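# Fold the towel in half, near edge onto far edge

## Task

Double the towel over on itself so that the edge closest to the robot arms lines up with the edge farthest from them. Afterwards neither arm may be in contact with the towel.

## Robot and tools

Robot: two arms on a table, each with a five-finger hand. left_arm carries a left hand and stands near y = +0.29 m. right_arm carries a right hand and stands near y = -0.25 m. A camera stand is behind them. Nearby loose objects may now and then get a brief nudge.

Scene frame: origin at table-top height, midway between the arm bases. +x points away from the robot over the table, +y toward the left_arm side, +z up. Results and targets are in this frame, in metres. Left and right are arm names, not sides of an image.

Hand point: a reference spot fixed to each palm, 0.15 m out from the wrist flange. Its +z runs along the straightened fingers, and its +y points out of the palm. For the right hand +x points across the palm away from the thumb; on the left hand +x points toward the thumb. Straight fingertips end 0.06 to 0.07 m past the point along +z and sit 0.06 m behind it along -y. A bracket on the little-finger side of the wrist sticks out and can strike things.

execute_actions(actions, cameras): actions is a list of actions. Each action is a table of 1 to 15 rows, one row per 1/30 s control step. A short table repeats its final row until 15 steps are done. Every row has exactly 28 numbers, each in [-1, 1], covering both arms even if only one moves:
1-6: left_arm dx, dy, dz, rx, ry, rz.
7-14: left hand little, ring, middle, index, thumb_bend, thumb_turn, force_limit, speed.
15-20: right_arm dx, dy, dz, rx, ry, rz.
21-28: right hand, same eight in the same order.
The pose numbers are offsets, not poses. They are measured along scene axes from that arm's Hand target as it was when the action began, and every row counts from that same start. 1.0 equals 0.6 m of travel or 180 degrees of turn. rx, ry, rz form a single rotation vector, applied about the Hand target position. Sending the same offset again moves the arm further. Six zeros re-request the current Hand target. The controller limits commanded orientation to within 40 degrees of the measured one.
The finger numbers are absolute targets, not offsets. For fingers and thumb_bend, +1 is straight and -1 is curled. For thumb_turn, +1 puts the thumb beside the palm and -1 puts it opposite the fingers. force_limit maps -1 to about 0 N and +1 to 10 N at the fingertip (15 N for the thumb motors). speed rises from nearly zero at -1 to full at +0.48 and stays full above that. Use speed -0.94 or lower for a gentle grip. To keep a hand unchanged, resend the eight numbers you last sent for it. If nothing has been sent yet, send its hand_measured values followed by hand_force_limit and hand_speed. cameras is a list of names or ["all"]. An empty actions list returns all images.

move(target, speed, blend, blocking, cameras): target is one 28-number row as above, or a list of up to 15 such rows. Each arm follows a straight path toward its offset. Every row of the list counts from the same starting Hand targets, not from the row before. speed is the peak hand speed in m/s, from 0.002 to 4.3, default 0.25. Turning is limited to twice that value in rad/s. Give one value, or one per target. blend is in metres: the corner radius at intermediate targets, where 0 means stop at each. blocking=false returns after about 0.5 s while the motion carries on. The whole path is capped at 10 s. Paths do not avoid obstacles or the other arm. Avoid passing near an arm's own base. The result adds a "move:" line with the outcome (done, off_target, moving, held, fault). It also says which limits acted: limits=paced means the pose was clipped, limits=held means steps were withheld.

wait(seconds): 0 to 10 s, arms hold their last command. stop(): brakes a running move. zoom_image(camera, region): region is [x0, y0, x1, y1] in image pixels, at most 504 by 504, taken from the newest image of that camera. show_instructions(): shows the reference pages. finished_scene(scene): ends the current scene, which is given by its number. This cannot be undone.

Cameras: cam_head_left, cam_head_right, cam_high, cam_low, cam_left_wrist, cam_right_wrist, each 672x504.

Results: end_effector_position and end_effector_quat_wxyz for each hand point. Hand target is the last commanded pose after clipping, and the next offsets count from it. Hands report hand_measured, hand_stopped_by (moving, target, force, stalled, fault) and hand_load_n, each six values in motor order. There are also joint positions, velocities and torques, and motor temperatures. Friction and weight often leave the hand 1 to 3 cm (sometimes 5 cm) short, mostly low. That alone does not mean contact. If it is short, send the remaining distance as a new offset.

Gripping: the thumb set opposite the fingers can enclose objects about 0.035 to 0.065 m thick. Curled fingers alone do not press a thin sheet against the palm, so a towel edge needs a pinch between thumb and fingers. Raise force_limit and send a more closed target to squeeze harder. Send a more open target than hand_measured to release.

Avoid: dropping the towel or letting go while it is moving, and fast swings. Do not strike the table or other fixed items hard, and do not push hard into them. Never let the hands press or grip each other. Never let the towel leave the table. Long pushing or stretched holds heat the motors. At 85 °C a MOTOR HOT line appears; at 100 °C that arm faults and drops. Finish with both hands clear of the towel.

Each tool is called in YAML: its name, and indented under it one key for each argument.

Reference images:

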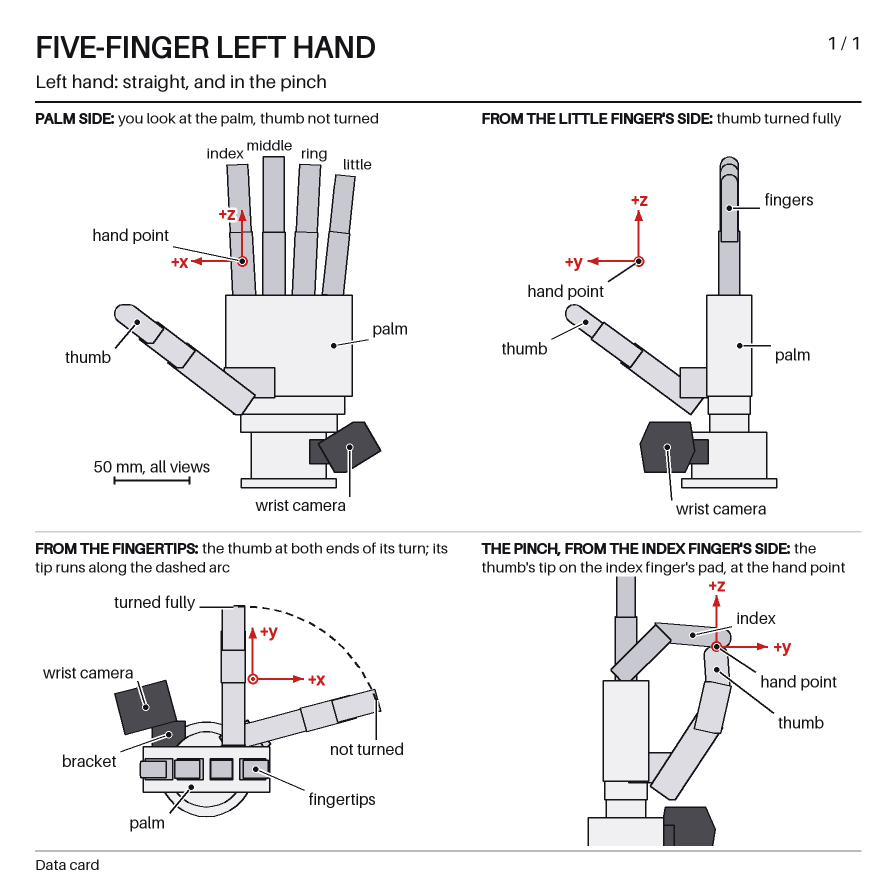

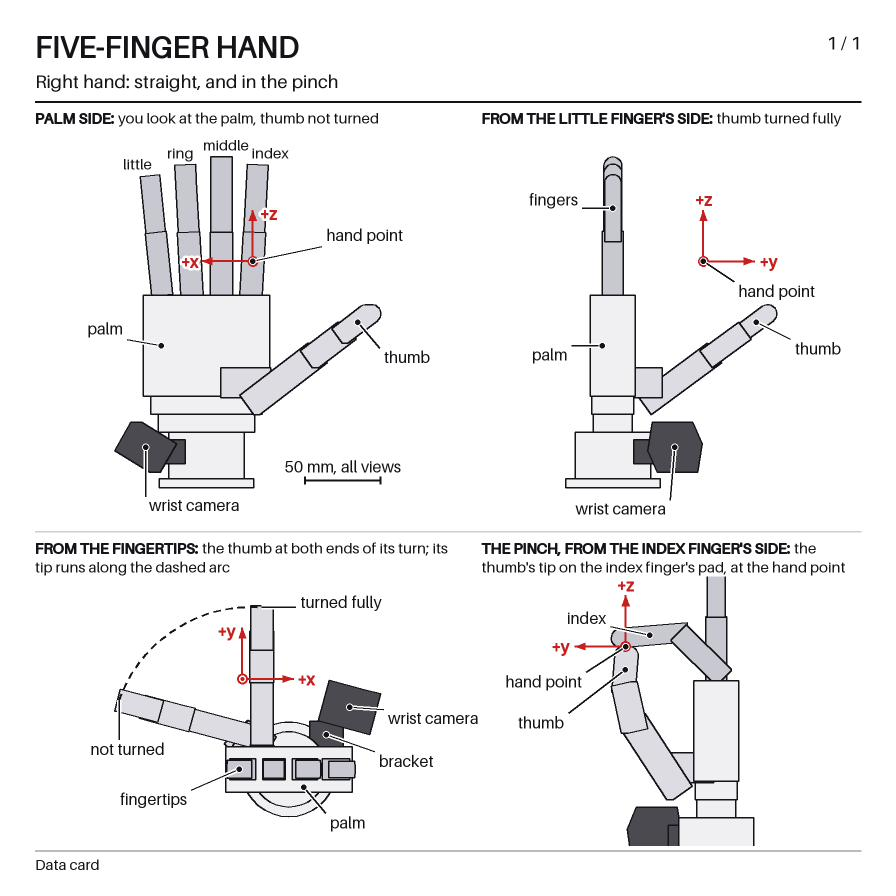

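## Session

execute_actions:
  actions: []

Scene clock: 0.00 s.
left_arm: end_effector_position=(+0.1584, +0.5319, +0.1273) hand_measured=(+1.000, +1.000, +1.000, +1.000, +1.000, +1.000) hand_load_n=(+0.0, +0.0, +0.0, +0.0, +0.0, +0.0) hand_stopped_by=(target, target, target, target, target, target) hand_force_limit=0.00 hand_speed=-0.80 end_effector_quat_wxyz=(-0.028, +0.797, +0.599, +0.073) | right_arm: end_effector_position=(+0.2816, -0.0884, +0.2539) hand_measured=(+1.000, +1.000, +1.000, +1.000, +1.000, +1.000) hand_load_n=(-0.5, +0.0, +0.0, +0.0, +0.0, +0.0) hand_stopped_by=(target, target, target, target, target, target) hand_force_limit=0.00 hand_speed=-0.80 end_effector_quat_wxyz=(-0.065, +0.649, -0.422, +0.629)
Joint positions: left_arm=[1.229 0.878 0.666 -1.205 0.033 -1.638] | right_arm=[1.07 1.136 0.937 -1.339 1.37 0.647]
Joint velocities: within noise
Joint torques (N m): no reading
Motor temperatures (°C): left_arm=[30 28 32 25 33 28] | right_arm=[33 31 28 30 30 30]
Heat: left arm: hottest wrist yaw 33 °C; right arm: hottest waist 33 °C.
Hand target: left_arm +0.1611, +0.5394, +0.1378; -0.035, +0.796, +0.598, +0.083 | right_arm +0.2843, -0.0832, +0.2616; -0.074, +0.645, -0.428, +0.628

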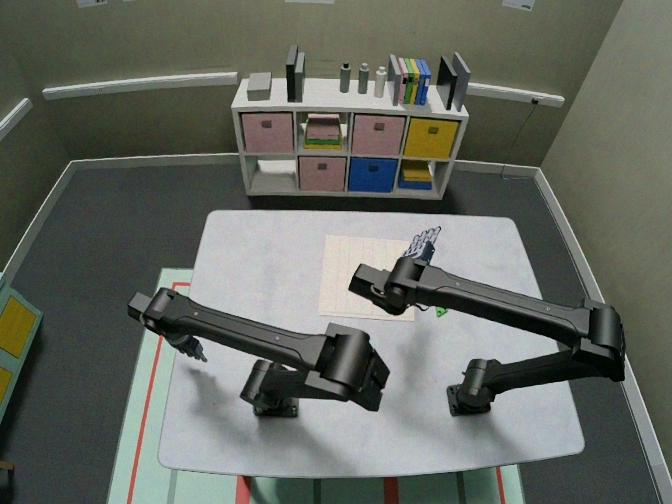

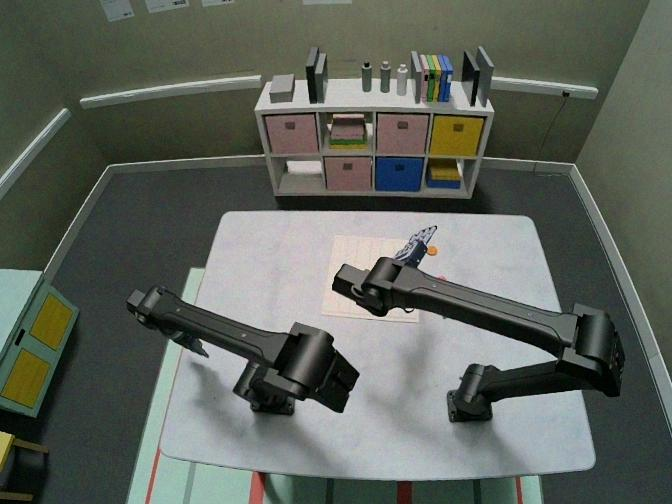

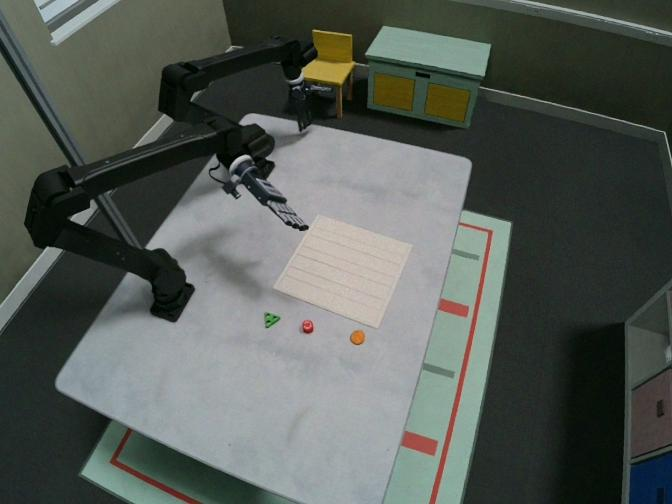

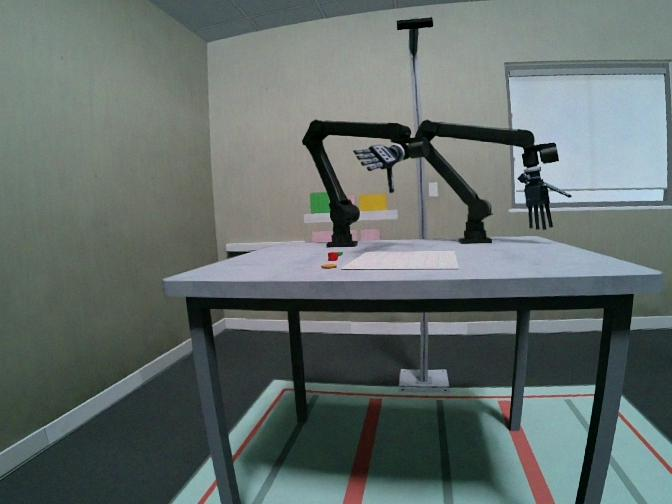

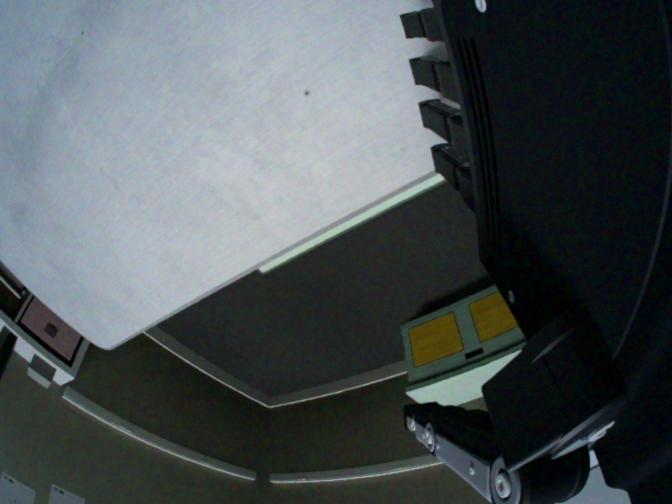

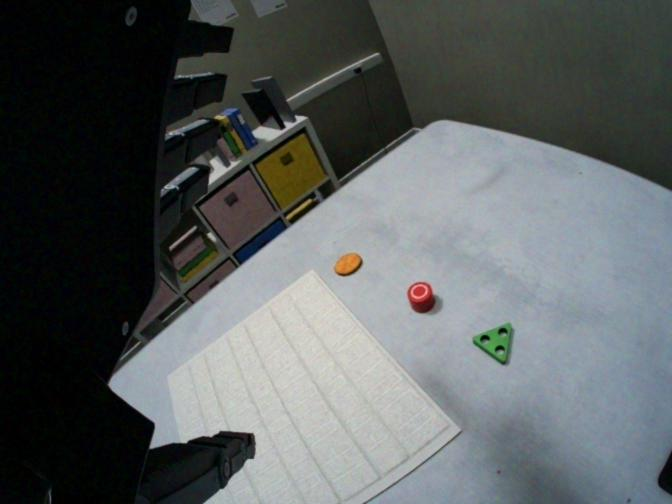

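move:
  target:
    - [0,0,0.1,0,0,-0.12, 1,1,1,1,1,-1,0,-0.2, 0,-0.06,0,0.274,0.033,0.0415, 1,1,1,1,1,-1,0,-0.2]
  cameras: []

Scene clock: 8.07 s.
left_arm: end_effector_position=(+0.1614, +0.5275, +0.1816) hand_measured=(+1.000, +1.000, +1.000, +1.000, +1.000, -1.000) hand_load_n=(+0.0, +0.0, -0.5, +0.0, -0.5, +0.0) hand_stopped_by=(target, target, target, target, target, target) hand_force_limit=0.00 hand_speed=-0.20 end_effector_quat_wxyz=(-0.011, +0.895, +0.438, +0.081) | right_arm: end_effector_position=(+0.2810, -0.1174, +0.2602) hand_measured=(+1.000, +1.000, +1.000, +1.000, +1.000, -1.000) hand_load_n=(+0.0, +0.0, +0.0, +0.0, +0.0, +0.0) hand_stopped_by=(target, target, target, target, target, target) hand_force_limit=0.00 hand_speed=-0.20 end_effector_quat_wxyz=(-0.349, +0.617, -0.613, +0.350)
Joint positions: left_arm=[1.297 0.94 0.841 -1.347 0.105 -1.196] | right_arm=[0.579 0.581 0.738 -0.782 0.506 0.331]
Joint torques (N m): left_arm=[1.55 -2.61 12.79 -0.1 0.28 0.03] | right_arm=[-0.5 -0.21 8.68 2.81 0.11 -0.09]
Heat: left arm: hottest elbow 34 °C; right arm: hottest waist 33 °C.
Hand target: left_arm +0.1611, +0.5394, +0.1978; -0.019, +0.894, +0.438, +0.089 | right_arm +0.2843, -0.1192, +0.2616; -0.354, +0.612, -0.613, +0.353
Off the commanded pose: left_arm 0.020 m, 1 deg | right_arm 0.004 m, 1 deg.
move: off_target (left_arm)
No camera images: "cameras" was empty.

move:
  target:
    - [0.148,-0.4,0.137,0.215,-0.04,-0.331, 1,1,1,1,1,-1,0,-0.2, 0,-0.04,0,0,0,0, 1,1,1,1,1,-1,0,-0.2]
    - [0.18,-0.665,0.087,0.431,-0.0797,-0.6627, 1,1,1,1,1,-1,0,-0.2, 0,-0.04,0,0,0,0, 1,1,1,1,1,-1,0,-0.2]
  blend: 0.03
  cameras: ["all"]

Scene clock: 17.87 s.
left_arm: end_effector_position=(+0.2668, +0.1463, +0.2482) hand_measured=(+1.000, +1.000, +1.000, +1.000, +1.000, -1.000) hand_load_n=(+0.0, +0.0, +0.0, +0.5, +0.0, +0.0) hand_stopped_by=(target, target, target, target, target, target) hand_force_limit=0.00 hand_speed=-0.20 end_effector_quat_wxyz=(-0.355, +0.619, -0.609, +0.347) | right_arm: end_effector_position=(+0.2812, -0.1409, +0.2585) hand_measured=(+1.000, +1.000, +1.000, +1.000, +1.000, -1.000) hand_load_n=(+0.0, +0.0, +0.0, +0.0, +0.0, +0.0) hand_stopped_by=(target, target, target, target, target, target) hand_force_limit=0.00 hand_speed=-0.20 end_effector_quat_wxyz=(-0.347, +0.618, -0.613, +0.348)
Joint positions: left_arm=[-0.729 0.559 0.707 -0.828 -0.63 -0.442] | right_arm=[0.461 0.539 0.721 -0.779 0.406 0.257]
Joint torques (N m): left_arm=[-0.5 0.5 9.61 2.52 -0.29 0.07] | right_arm=[-0.56 -0.03 8.8 2.88 0.04 -0.08]
Heat: left arm: hottest elbow 36 °C; right arm: hottest waist 33 °C.
Hand target: left_arm +0.2690, +0.1403, +0.2501; -0.354, +0.612, -0.612, +0.354 | right_arm +0.2843, -0.1432, +0.2617; -0.354, +0.612, -0.613, +0.353
Off the commanded pose: left_arm 0.007 m, 1 deg | right_arm 0.005 m, 1 deg.
move: done
camera_calibration:
cam_left_wrist: T_world_to_cam=[[0.480348, -0.294319, 0.826221, -0.291112], [-0.584639, -0.809658, 0.051478, 0.256439], [0.653806, -0.507769, -0.560989, 0.15795], [0, 0, 0, 1]] pos_world=[0.186491, 0.20215, 0.31593]
cam_right_wrist: T_world_to_cam=[[-0.531143, -0.245516, -0.810931, 0.320921], [-0.495603, 0.86631, 0.0623269, 0.2527], [0.687215, 0.435004, -0.581813, 0.130013], [0, 0, 0, 1]] pos_world=[0.206347, -0.196681, 0.320138]

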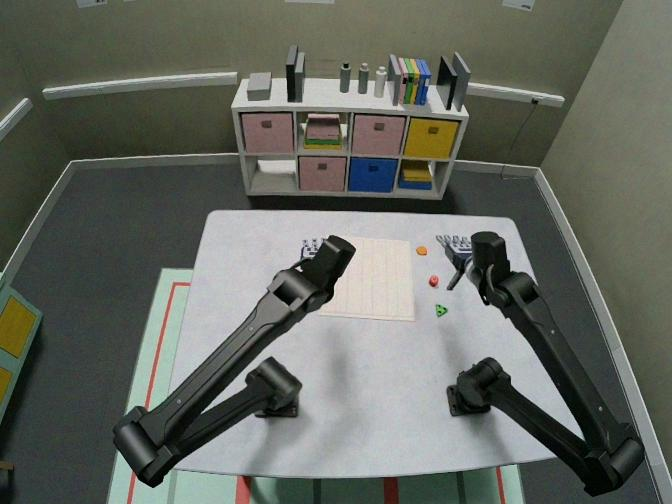

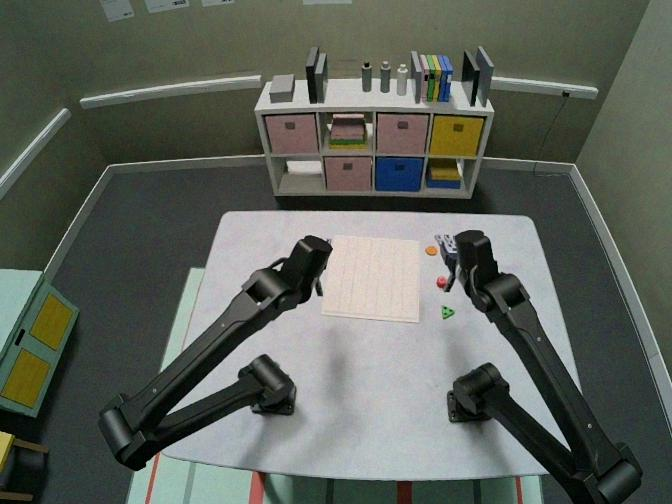

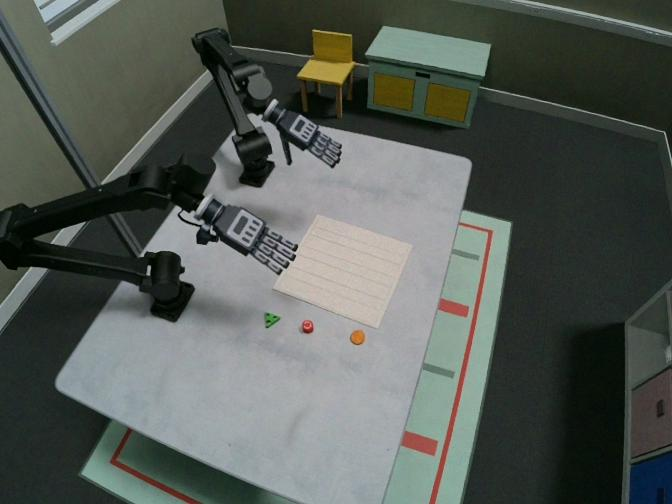

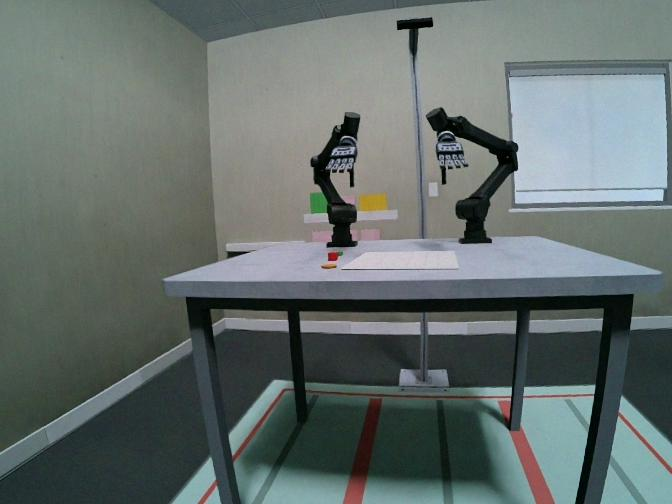

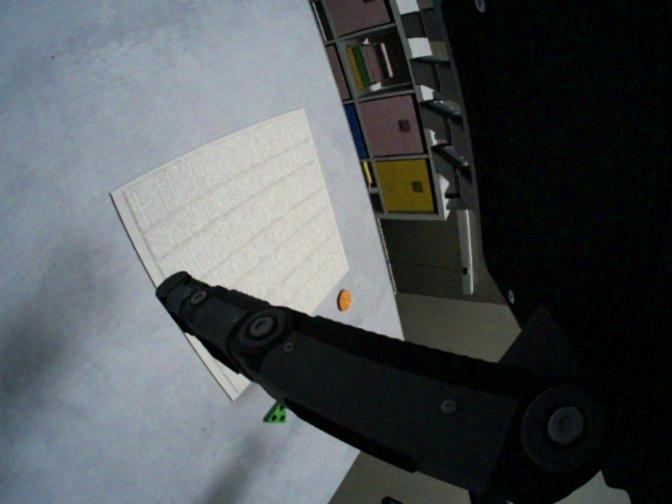

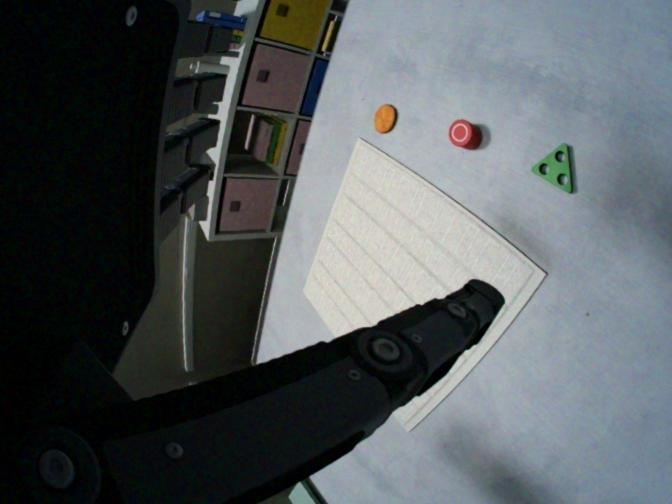

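move:
  target:
    - [0.0683,0.0162,-0.30,0,0,0, 1,1,0,0,0.6,-1,0,-0.2, 0.0128,0.0887,-0.3195,0,0,0, 1,1,0,0,0.6,-1,0,-0.2]
  speed: 0.15
  cameras: ["all"]

Scene clock: 24.70 s.
left_arm: end_effector_position=(+0.3045, +0.1479, +0.0687) hand_measured=(+1.000, +1.000, +0.000, +0.000, +0.600, -1.000) hand_load_n=(+0.0, -0.5, +0.5, +0.0, +0.0, +0.0) hand_stopped_by=(target, target, target, target, target, target) hand_force_limit=0.00 hand_speed=-0.20 end_effector_quat_wxyz=(-0.350, +0.612, -0.616, +0.352) | right_arm: end_effector_position=(+0.2911, -0.0947, +0.0696) hand_measured=(+1.000, +1.000, +0.000, +0.000, +0.600, -1.000) hand_load_n=(+0.0, +0.0, +0.0, +0.0, +0.0, +0.0) hand_stopped_by=(target, target, target, target, target, target) hand_force_limit=0.00 hand_speed=-0.20 end_effector_quat_wxyz=(-0.347, +0.614, -0.614, +0.354)
Joint positions: left_arm=[-0.579 0.796 0.286 -0.103 -0.49 -0.321] | right_arm=[0.654 0.808 0.299 -0.142 0.577 0.383]
Joint torques (N m): left_arm=[1.73 -0.91 8.81 2.63 -0.17 0.08] | right_arm=[1.26 -0.56 7.91 2.71 0.52 0.08]
Heat: left arm: hottest elbow 36 °C; right arm: hottest waist 33 °C.
Hand target: left_arm +0.3100, +0.1501, +0.0700; -0.354, +0.612, -0.612, +0.353 | right_arm +0.2919, -0.0900, +0.0698; -0.354, +0.612, -0.613, +0.353
Off the commanded pose: left_arm 0.006 m, 1 deg | right_arm 0.005 m, 1 deg.
move: done
camera_calibration:
cam_left_wrist: T_world_to_cam=[[0.473413, -0.303655, 0.826846, -0.157096], [-0.603905, -0.795244, 0.0537188, 0.292648], [0.641232, -0.524768, -0.559858, 0.0397496], [0, 0, 0, 1]] pos_world=[0.225615, 0.205883, 0.136428]
cam_right_wrist: T_world_to_cam=[[-0.525157, -0.243952, -0.81529, 0.183004], [-0.488022, 0.871179, 0.0536772, 0.228295], [0.697169, 0.426069, -0.57656, -0.010927], [0, 0, 0, 1]] pos_world=[0.215137, -0.149586, 0.130647]

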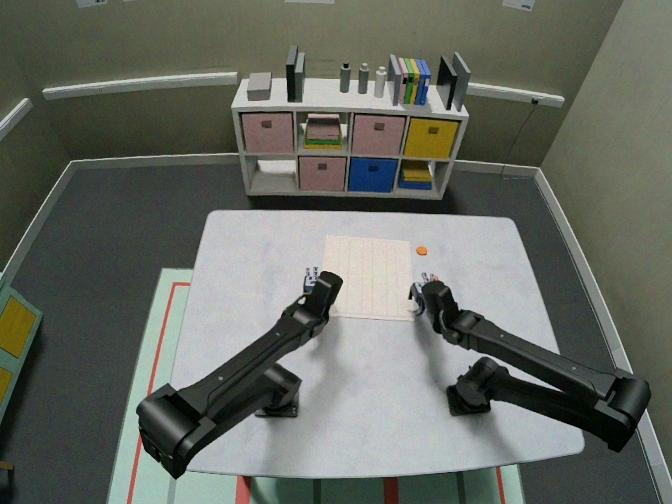

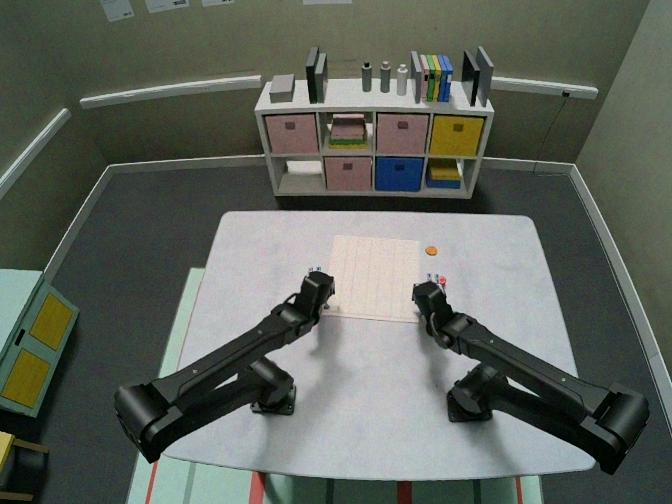

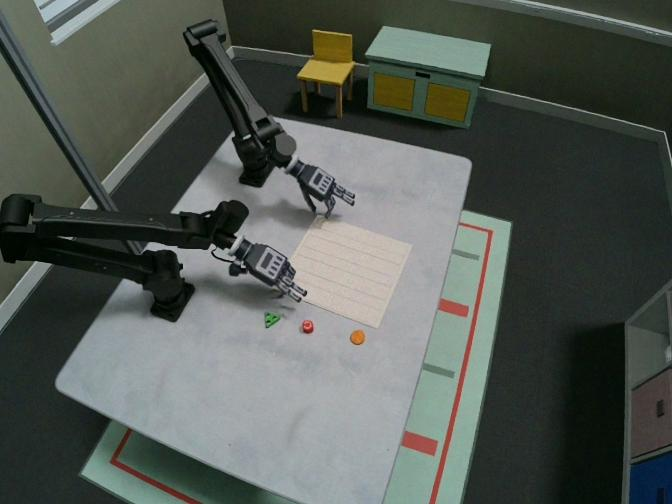

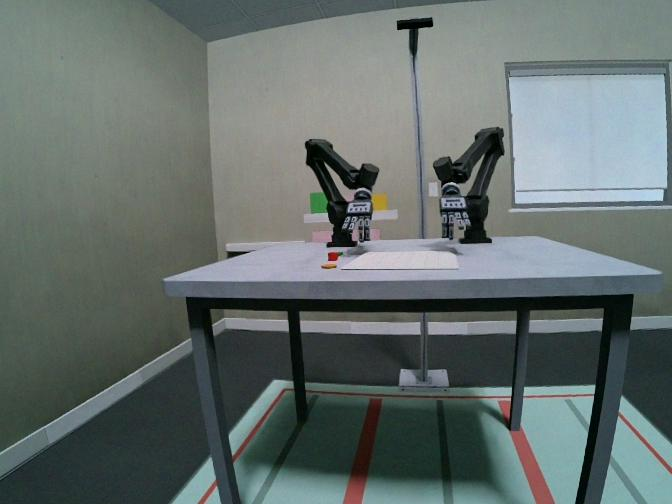

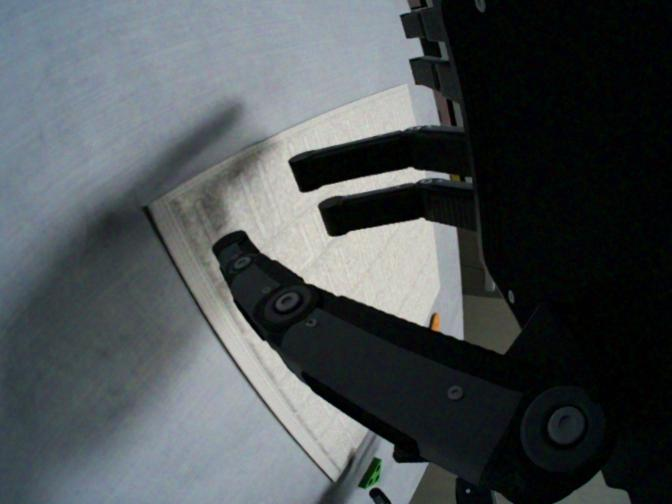

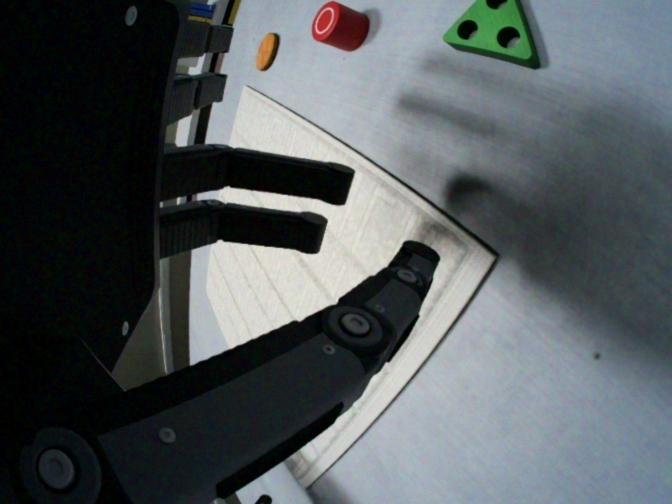

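move:
  target:
    - [0,0,-0.055,0,0,0, 1,1,0,0,0.6,-1,0,-0.2, 0,0,-0.055,0,0,0, 1,1,0,0,0.6,-1,0,-0.2]
  speed: 0.06
  cameras: ["cam_left_wrist","cam_right_wrist","cam_high"]

Scene clock: 26.73 s.
left_arm: end_effector_position=(+0.3052, +0.1474, +0.0365) hand_measured=(+1.000, +1.000, +0.000, +0.000, +0.600, -1.000) hand_load_n=(+0.0, +0.0, +0.0, +0.0, +0.0, +0.0) hand_stopped_by=(target, target, target, target, target, target) hand_force_limit=0.00 hand_speed=-0.20 end_effector_quat_wxyz=(-0.350, +0.612, -0.616, +0.352) | right_arm: end_effector_position=(+0.2922, -0.0938, +0.0376) hand_measured=(+1.000, +1.000, +0.000, +0.000, +0.600, -1.000) hand_load_n=(+0.0, -0.5, +0.0, +0.0, +0.0, +0.0) hand_stopped_by=(target, target, target, target, target, target) hand_force_limit=0.00 hand_speed=-0.20 end_effector_quat_wxyz=(-0.348, +0.613, -0.614, +0.354)
Joint positions: left_arm=[-0.579 0.913 0.226 0.074 -0.49 -0.32] | right_arm=[0.654 0.922 0.241 0.033 0.577 0.384]
Joint torques (N m): left_arm=[1.67 -1.08 7.87 2.7 -0.18 0.06] | right_arm=[1.26 -0.85 6.97 2.7 0.52 0.07]
Heat: left arm: hottest elbow 36 °C; right arm: hottest waist 33 °C.
Hand target: left_arm +0.3100, +0.1500, +0.0370; -0.354, +0.612, -0.612, +0.353 | right_arm +0.2919, -0.0901, +0.0367; -0.354, +0.612, -0.613, +0.353
Off the commanded pose: left_arm 0.005 m, 1 deg | right_arm 0.004 m, 1 deg.
move: done
camera_calibration:
cam_left_wrist: T_world_to_cam=[[0.472345, -0.303272, 0.827597, -0.130702], [-0.604326, -0.794932, 0.0536125, 0.294456], [0.641624, -0.525462, -0.558757, 0.0208391], [0, 0, 0, 1]] pos_world=[0.226313, 0.205385, 0.104026]
cam_right_wrist: T_world_to_cam=[[-0.523818, -0.241687, -0.816824, 0.157618], [-0.487662, 0.871303, 0.0549245, 0.229584], [0.698427, 0.427104, -0.574266, -0.0308012], [0, 0, 0, 1]] pos_world=[0.216035, -0.148788, 0.0984484]
Images, in order (width x height): cam_high 672x504, cam_left_wrist 672x504, cam_right_wrist 672x504.

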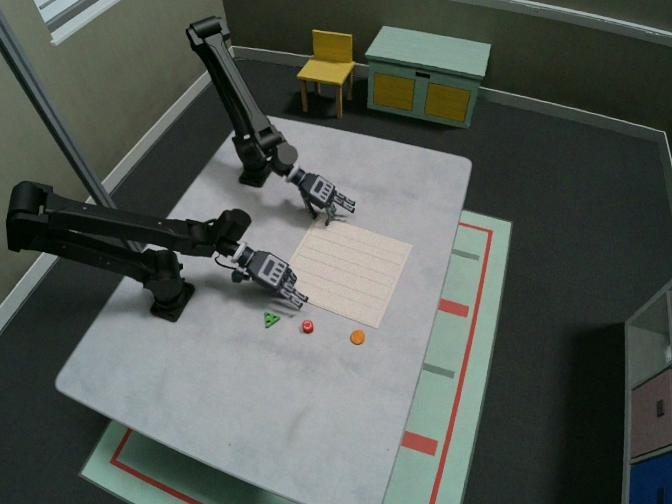

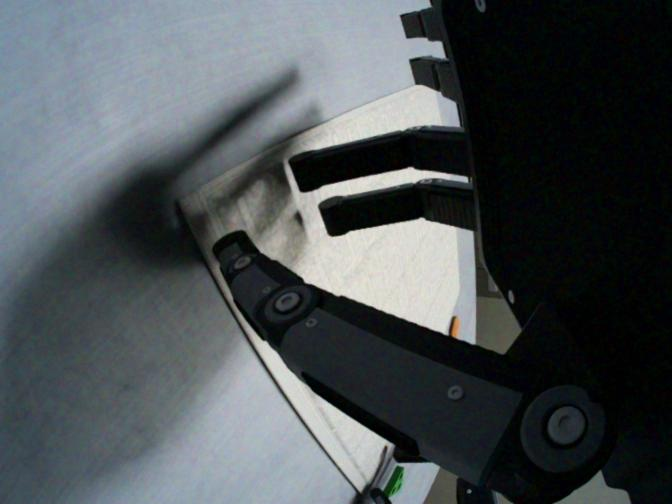

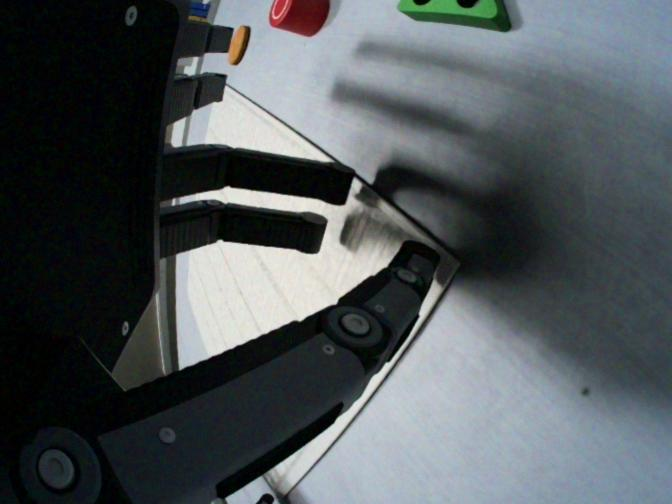

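move:
  target:
    - [0,0,0,0,0,0, 1,1,0,0,0.6,-1,0,-0.2, 0,0.03,0,0,0,0, 1,1,0,0,0.6,-1,0,-0.2]
    - [0,0,-0.027,0,0,0, 1,1,0,0,0.6,-1,0,-0.2, 0,0.03,-0.027,0,0,0, 1,1,0,0,0.6,-1,0,-0.2]
  speed: 0.05
  cameras: ["cam_left_wrist","cam_right_wrist"]

Scene clock: 29.07 s.
left_arm: end_effector_position=(+0.3099, +0.1446, +0.0274) hand_measured=(+1.000, +1.000, +0.000, +0.000, +0.600, -1.000) hand_load_n=(+0.0, +0.0, -1.5, +0.0, +0.0, +0.0) hand_stopped_by=(target, target, target, target, target, target) hand_force_limit=0.00 hand_speed=-0.20 end_effector_quat_wxyz=(-0.352, +0.611, -0.610, +0.361) | right_arm: end_effector_position=(+0.2952, -0.0766, +0.0279) hand_measured=(+1.000, +1.000, +0.000, +0.000, +0.600, -1.000) hand_load_n=(+0.0, +0.0, -0.5, +0.0, -1.0, -2.0) hand_stopped_by=(target, target, target, target, target, target) hand_force_limit=0.00 hand_speed=-0.20 end_effector_quat_wxyz=(-0.358, +0.604, -0.614, +0.359)
Joint positions: left_arm=[-0.579 0.98 0.207 0.182 -0.49 -0.32] | right_arm=[0.717 1.027 0.241 0.139 0.638 0.43]
Joint torques (N m): left_arm=[1.55 -1.03 6.8 2.26 -0.15 0.05] | right_arm=[1.38 -0.5 6.75 1.98 0.12 0.09]
Heat: left arm: hottest elbow 36 °C; right arm: hottest waist 33 °C.
Hand target: left_arm +0.3099, +0.1501, +0.0207; -0.354, +0.612, -0.612, +0.353 | right_arm +0.2918, -0.0720, +0.0205; -0.354, +0.612, -0.613, +0.353
Off the commanded pose: left_arm 0.008 m, 1 deg | right_arm 0.009 m, 1 deg.
move: done
camera_calibration:
cam_left_wrist: T_world_to_cam=[[0.457253, -0.2935, 0.839511, -0.123253], [-0.60468, -0.794803, 0.0514787, 0.295693], [0.652137, -0.531174, -0.540899, 0.00839729], [0, 0, 0, 1]] pos_world=[0.229681, 0.203303, 0.0927925]
cam_right_wrist: T_world_to_cam=[[-0.505443, -0.228017, -0.832187, 0.15157], [-0.482105, 0.874496, 0.0532044, 0.215217], [0.715613, 0.428094, -0.551936, -0.0514876], [0, 0, 0, 1]] pos_world=[0.217213, -0.131605, 0.0862664]
Images, in order (width x height): cam_left_wrist 672x504, cam_right_wrist 672x504.

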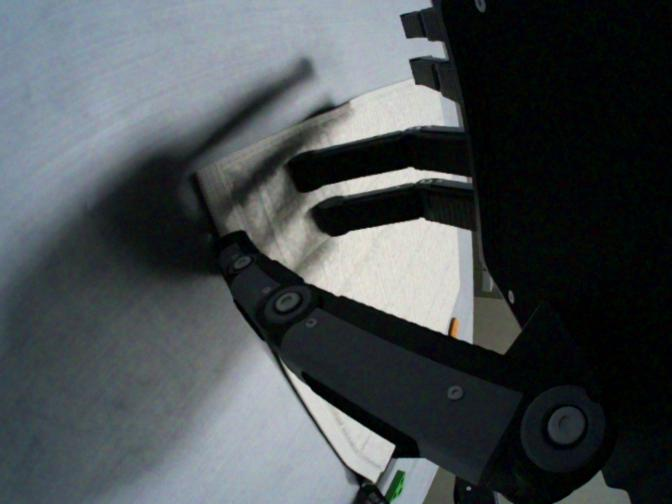

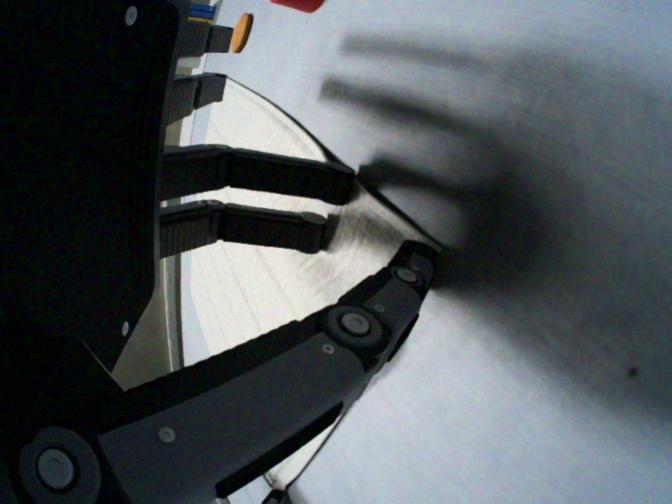

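zoom_image:
  camera: "cam_right_wrist"
  region: [160, 60, 560, 360]

zoom_image:
  camera: "cam_left_wrist"
  region: [160, 60, 560, 360]

Scaled by 1.260 from the camera's 672x504 image, which has a finer 960x720 frame.

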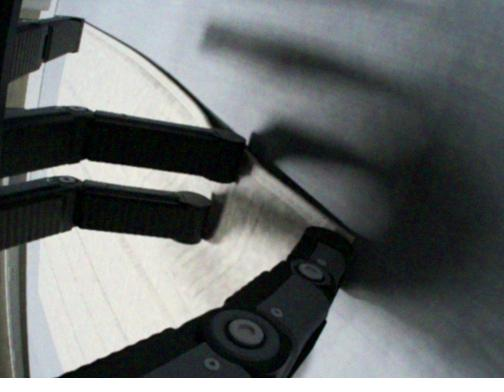

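Scaled by 1.260 from the camera's 672x504 image, which has a finer 960x720 frame.

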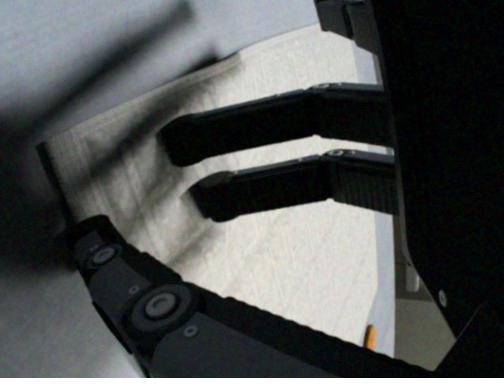

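move:
  target:
    - [0,0,-0.012,0,0,0, 1,1,-0.15,-0.15,0.45,-1,0,-0.5, 0,0,-0.012,0,0,0, 1,1,-0.15,-0.15,0.45,-1,0,-0.5]
    - [0,0,-0.02,0,0,0, 1,1,-0.35,-0.35,0.3,-1,0,-0.5, 0,0,-0.02,0,0,0, 1,1,-0.35,-0.35,0.3,-1,0,-0.5]
  speed: 0.05
  cameras: ["cam_left_wrist","cam_right_wrist"]

Scene clock: 32.47 s.
left_arm: end_effector_position=(+0.3146, +0.1419, +0.0221) hand_measured=(+1.000, +1.000, -0.280, -0.348, +0.388, -1.000) hand_load_n=(+0.0, -0.5, +14.5, +4.5, +12.5, +2.5) hand_stopped_by=(target, target, force, target, force, target) hand_force_limit=0.00 hand_speed=-0.50 end_effector_quat_wxyz=(-0.354, +0.610, -0.604, +0.370) | right_arm: end_effector_position=(+0.3011, -0.0709, +0.0226) hand_measured=(+1.000, +1.000, -0.280, -0.324, +0.388, -1.000) hand_load_n=(+0.0, +0.0, +10.5, +5.0, +12.0, -0.5) hand_stopped_by=(target, target, force, force, force, target) hand_force_limit=0.00 hand_speed=-0.50 end_effector_quat_wxyz=(-0.365, +0.600, -0.615, +0.359)
Joint positions: left_arm=[-0.578 1.036 0.196 0.272 -0.491 -0.319] | right_arm=[0.718 1.088 0.241 0.214 0.638 0.433]
Joint torques (N m): left_arm=[1.67 -1.08 5.89 1.88 -0.11 0.04] | right_arm=[1.26 -1.14 5.19 1.92 0.1 0.05]
Heat: left arm: hottest elbow 36 °C; right arm: hottest waist 33 °C.
Hand target: left_arm +0.3101, +0.1501, +0.0089; -0.354, +0.612, -0.612, +0.354 | right_arm +0.2919, -0.0722, +0.0085; -0.354, +0.612, -0.613, +0.353
Off the commanded pose: left_arm 0.016 m, 2 deg | right_arm 0.017 m, 2 deg.
move: off_target (left_arm, right_arm); target 2's new numbers were sent with right_arm's hand 0.019 m and 2 deg from that target
camera_calibration:
cam_left_wrist: T_world_to_cam=[[0.441722, -0.283407, 0.851212, -0.118532], [-0.604963, -0.794724, 0.0493356, 0.296755], [0.662497, -0.536744, -0.522498, -0.00190894], [0, 0, 0, 1]] pos_world=[0.233149, 0.201221, 0.0852578]
cam_right_wrist: T_world_to_cam=[[-0.496499, -0.216134, -0.840699, 0.149806], [-0.481497, 0.874422, 0.0595575, 0.212988], [0.722253, 0.434364, -0.538217, -0.0629568], [0, 0, 0, 1]] pos_world=[0.222403, -0.126517, 0.0793725]
Images, in order (width x height): cam_left_wrist 672x504, cam_right_wrist 672x504.

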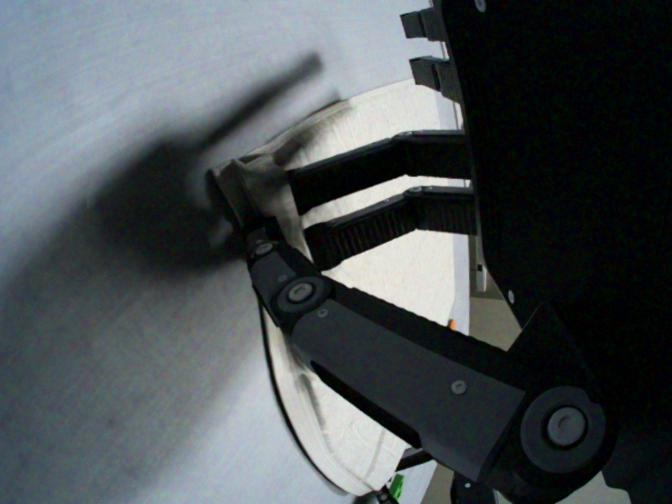

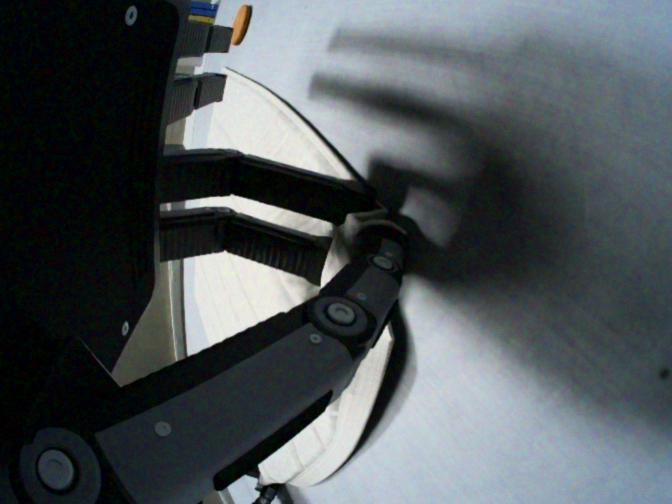

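move:
  target:
    - [0,0,0.015,0,0,0, 1,1,-0.5,-0.5,0.1,-1,0.2,-0.5, 0,0,0.015,0,0,0, 1,1,-0.5,-0.5,0.1,-1,0.2,-0.5]
  speed: 0.05
  cameras: ["cam_left_wrist","cam_right_wrist"]

Scene clock: 33.83 s.
left_arm: end_effector_position=(+0.3123, +0.1434, +0.0224) hand_measured=(+1.000, +1.000, -0.280, -0.388, +0.388, -1.000) hand_load_n=(+0.0, +0.0, +13.0, +7.5, +15.5, +2.0) hand_stopped_by=(target, target, force, force, force, target) hand_force_limit=0.20 hand_speed=-0.50 end_effector_quat_wxyz=(-0.353, +0.610, -0.606, +0.367) | right_arm: end_effector_position=(+0.2989, -0.0728, +0.0236) hand_measured=(+1.000, +1.000, -0.280, -0.360, +0.388, -1.000) hand_load_n=(+0.0, -0.5, +10.0, +9.0, +15.0, -1.5) hand_stopped_by=(target, target, force, force, force, target) hand_force_limit=0.20 hand_speed=-0.50 end_effector_quat_wxyz=(-0.362, +0.601, -0.616, +0.358)
Joint positions: left_arm=[-0.578 1.019 0.196 0.247 -0.49 -0.319] | right_arm=[0.718 1.07 0.241 0.188 0.638 0.436]
Joint torques (N m): left_arm=[1.67 -3.31 7.12 0.65 -0.11 0.06] | right_arm=[1.26 -2.67 6.2 0.95 0.11 -0.06]
Heat: left arm: hottest elbow 36 °C; right arm: hottest waist 33 °C.
Hand target: left_arm +0.3100, +0.1499, +0.0179; -0.354, +0.612, -0.612, +0.354 | right_arm +0.2920, -0.0721, +0.0176; -0.354, +0.612, -0.613, +0.353
Off the commanded pose: left_arm 0.008 m, 2 deg | right_arm 0.009 m, 2 deg.
move: done
camera_calibration:
cam_left_wrist: T_world_to_cam=[[0.447472, -0.286995, 0.846996, -0.118602], [-0.604838, -0.794762, 0.0502433, 0.296482], [0.658741, -0.534778, -0.529219, 0.00172162], [0, 0, 0, 1]] pos_world=[0.231261, 0.202515, 0.0864705]
cam_right_wrist: T_world_to_cam=[[-0.502078, -0.217884, -0.836925, 0.150512], [-0.479799, 0.875328, 0.059954, 0.213041], [0.719521, 0.431658, -0.544024, -0.0592372], [0, 0, 0, 1]] pos_world=[0.220408, -0.128116, 0.0809681]
Images, in order (width x height): cam_left_wrist 672x504, cam_right_wrist 672x504.

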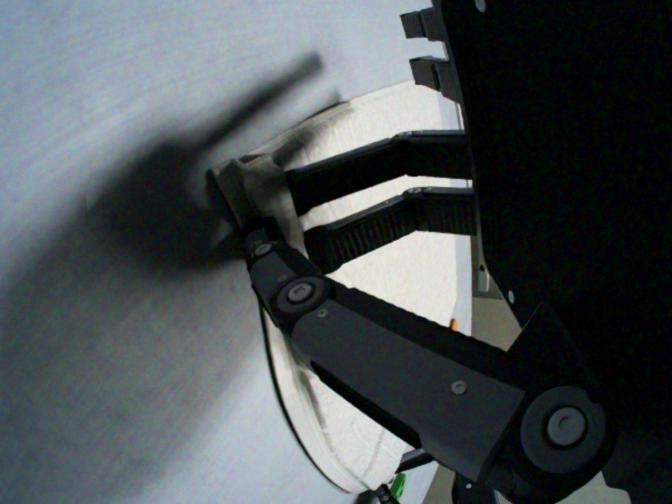

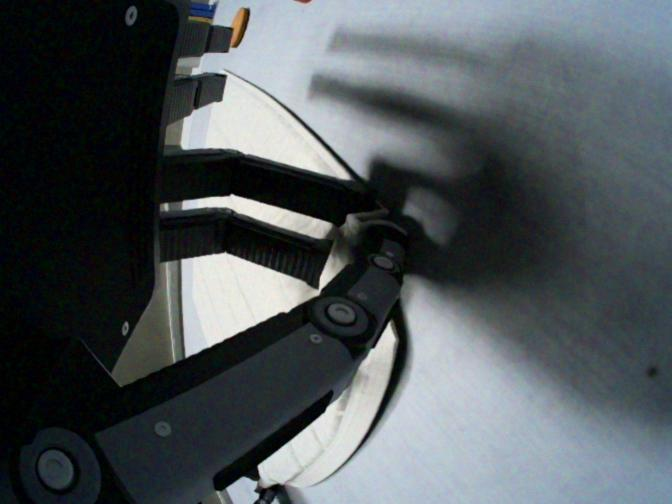

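move:
  target:
    - [0,0,0.02,0,0,0, 1,1,-0.5,-0.5,0.1,-1,0.2,-0.5, 0,0,0.02,0,0,0, 1,1,-0.5,-0.5,0.1,-1,0.2,-0.5]
  speed: 0.05
  cameras: ["cam_left_wrist","cam_right_wrist"]

Scene clock: 35.10 s.
left_arm: end_effector_position=(+0.3038, +0.1488, +0.0227) hand_measured=(+1.000, +1.000, -0.280, -0.388, +0.388, -1.000) hand_load_n=(+0.0, +0.0, +13.0, +7.0, +16.5, +2.0) hand_stopped_by=(target, target, force, force, force, target) hand_force_limit=0.20 hand_speed=-0.50 end_effector_quat_wxyz=(-0.350, +0.612, -0.614, +0.354) | right_arm: end_effector_position=(+0.2914, -0.0793, +0.0244) hand_measured=(+1.000, +1.000, -0.280, -0.360, +0.388, -1.000) hand_load_n=(+0.0, +0.0, +9.5, +8.5, +15.5, -1.5) hand_stopped_by=(target, target, force, force, force, target) hand_force_limit=0.20 hand_speed=-0.50 end_effector_quat_wxyz=(-0.349, +0.609, -0.616, +0.357)
Joint positions: left_arm=[-0.578 0.966 0.196 0.163 -0.489 -0.319] | right_arm=[0.718 1.022 0.241 0.109 0.636 0.436]
Joint torques (N m): left_arm=[1.85 -3.08 9.09 0.95 -0.19 0.06] | right_arm=[1.32 -2.32 7.76 1.14 0.18 0.02]
Heat: left arm: hottest elbow 36 °C; right arm: hottest waist 33 °C.
Hand target: left_arm +0.3100, +0.1499, +0.0299; -0.354, +0.612, -0.612, +0.354 | right_arm +0.2919, -0.0721, +0.0296; -0.354, +0.612, -0.613, +0.353
Off the commanded pose: left_arm 0.010 m, 1 deg | right_arm 0.009 m, 1 deg.
move: done
camera_calibration:
cam_left_wrist: T_world_to_cam=[[0.468867, -0.301059, 0.830378, -0.117478], [-0.604249, -0.795035, 0.0529397, 0.295391], [0.644242, -0.526576, -0.55468, 0.0140719], [0, 0, 0, 1]] pos_world=[0.224505, 0.206888, 0.0897182]
cam_right_wrist: T_world_to_cam=[[-0.520876, -0.234965, -0.820658, 0.149719], [-0.479294, 0.876029, 0.0533916, 0.215242], [0.706375, 0.421147, -0.568919, -0.0469704], [0, 0, 0, 1]] pos_world=[0.214328, -0.133598, 0.0846535]
Images, in order (width x height): cam_left_wrist 672x504, cam_right_wrist 672x504.

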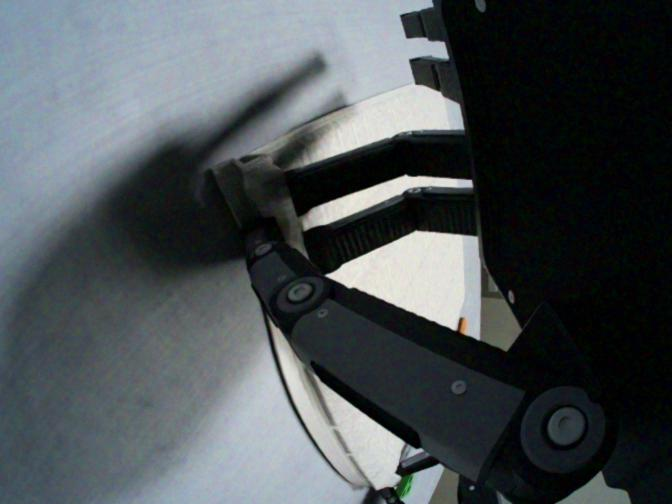

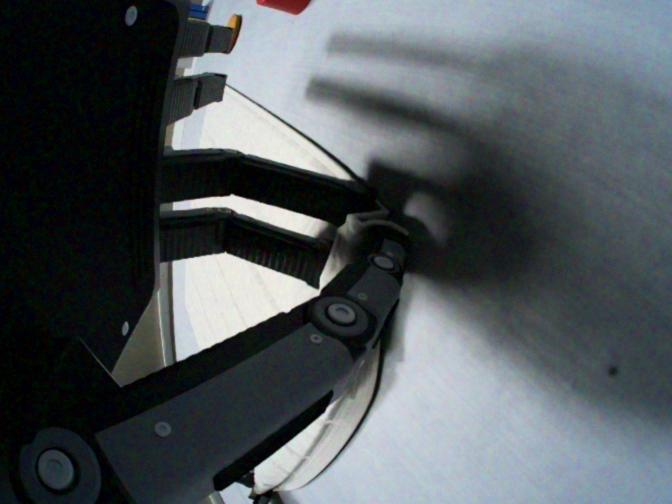

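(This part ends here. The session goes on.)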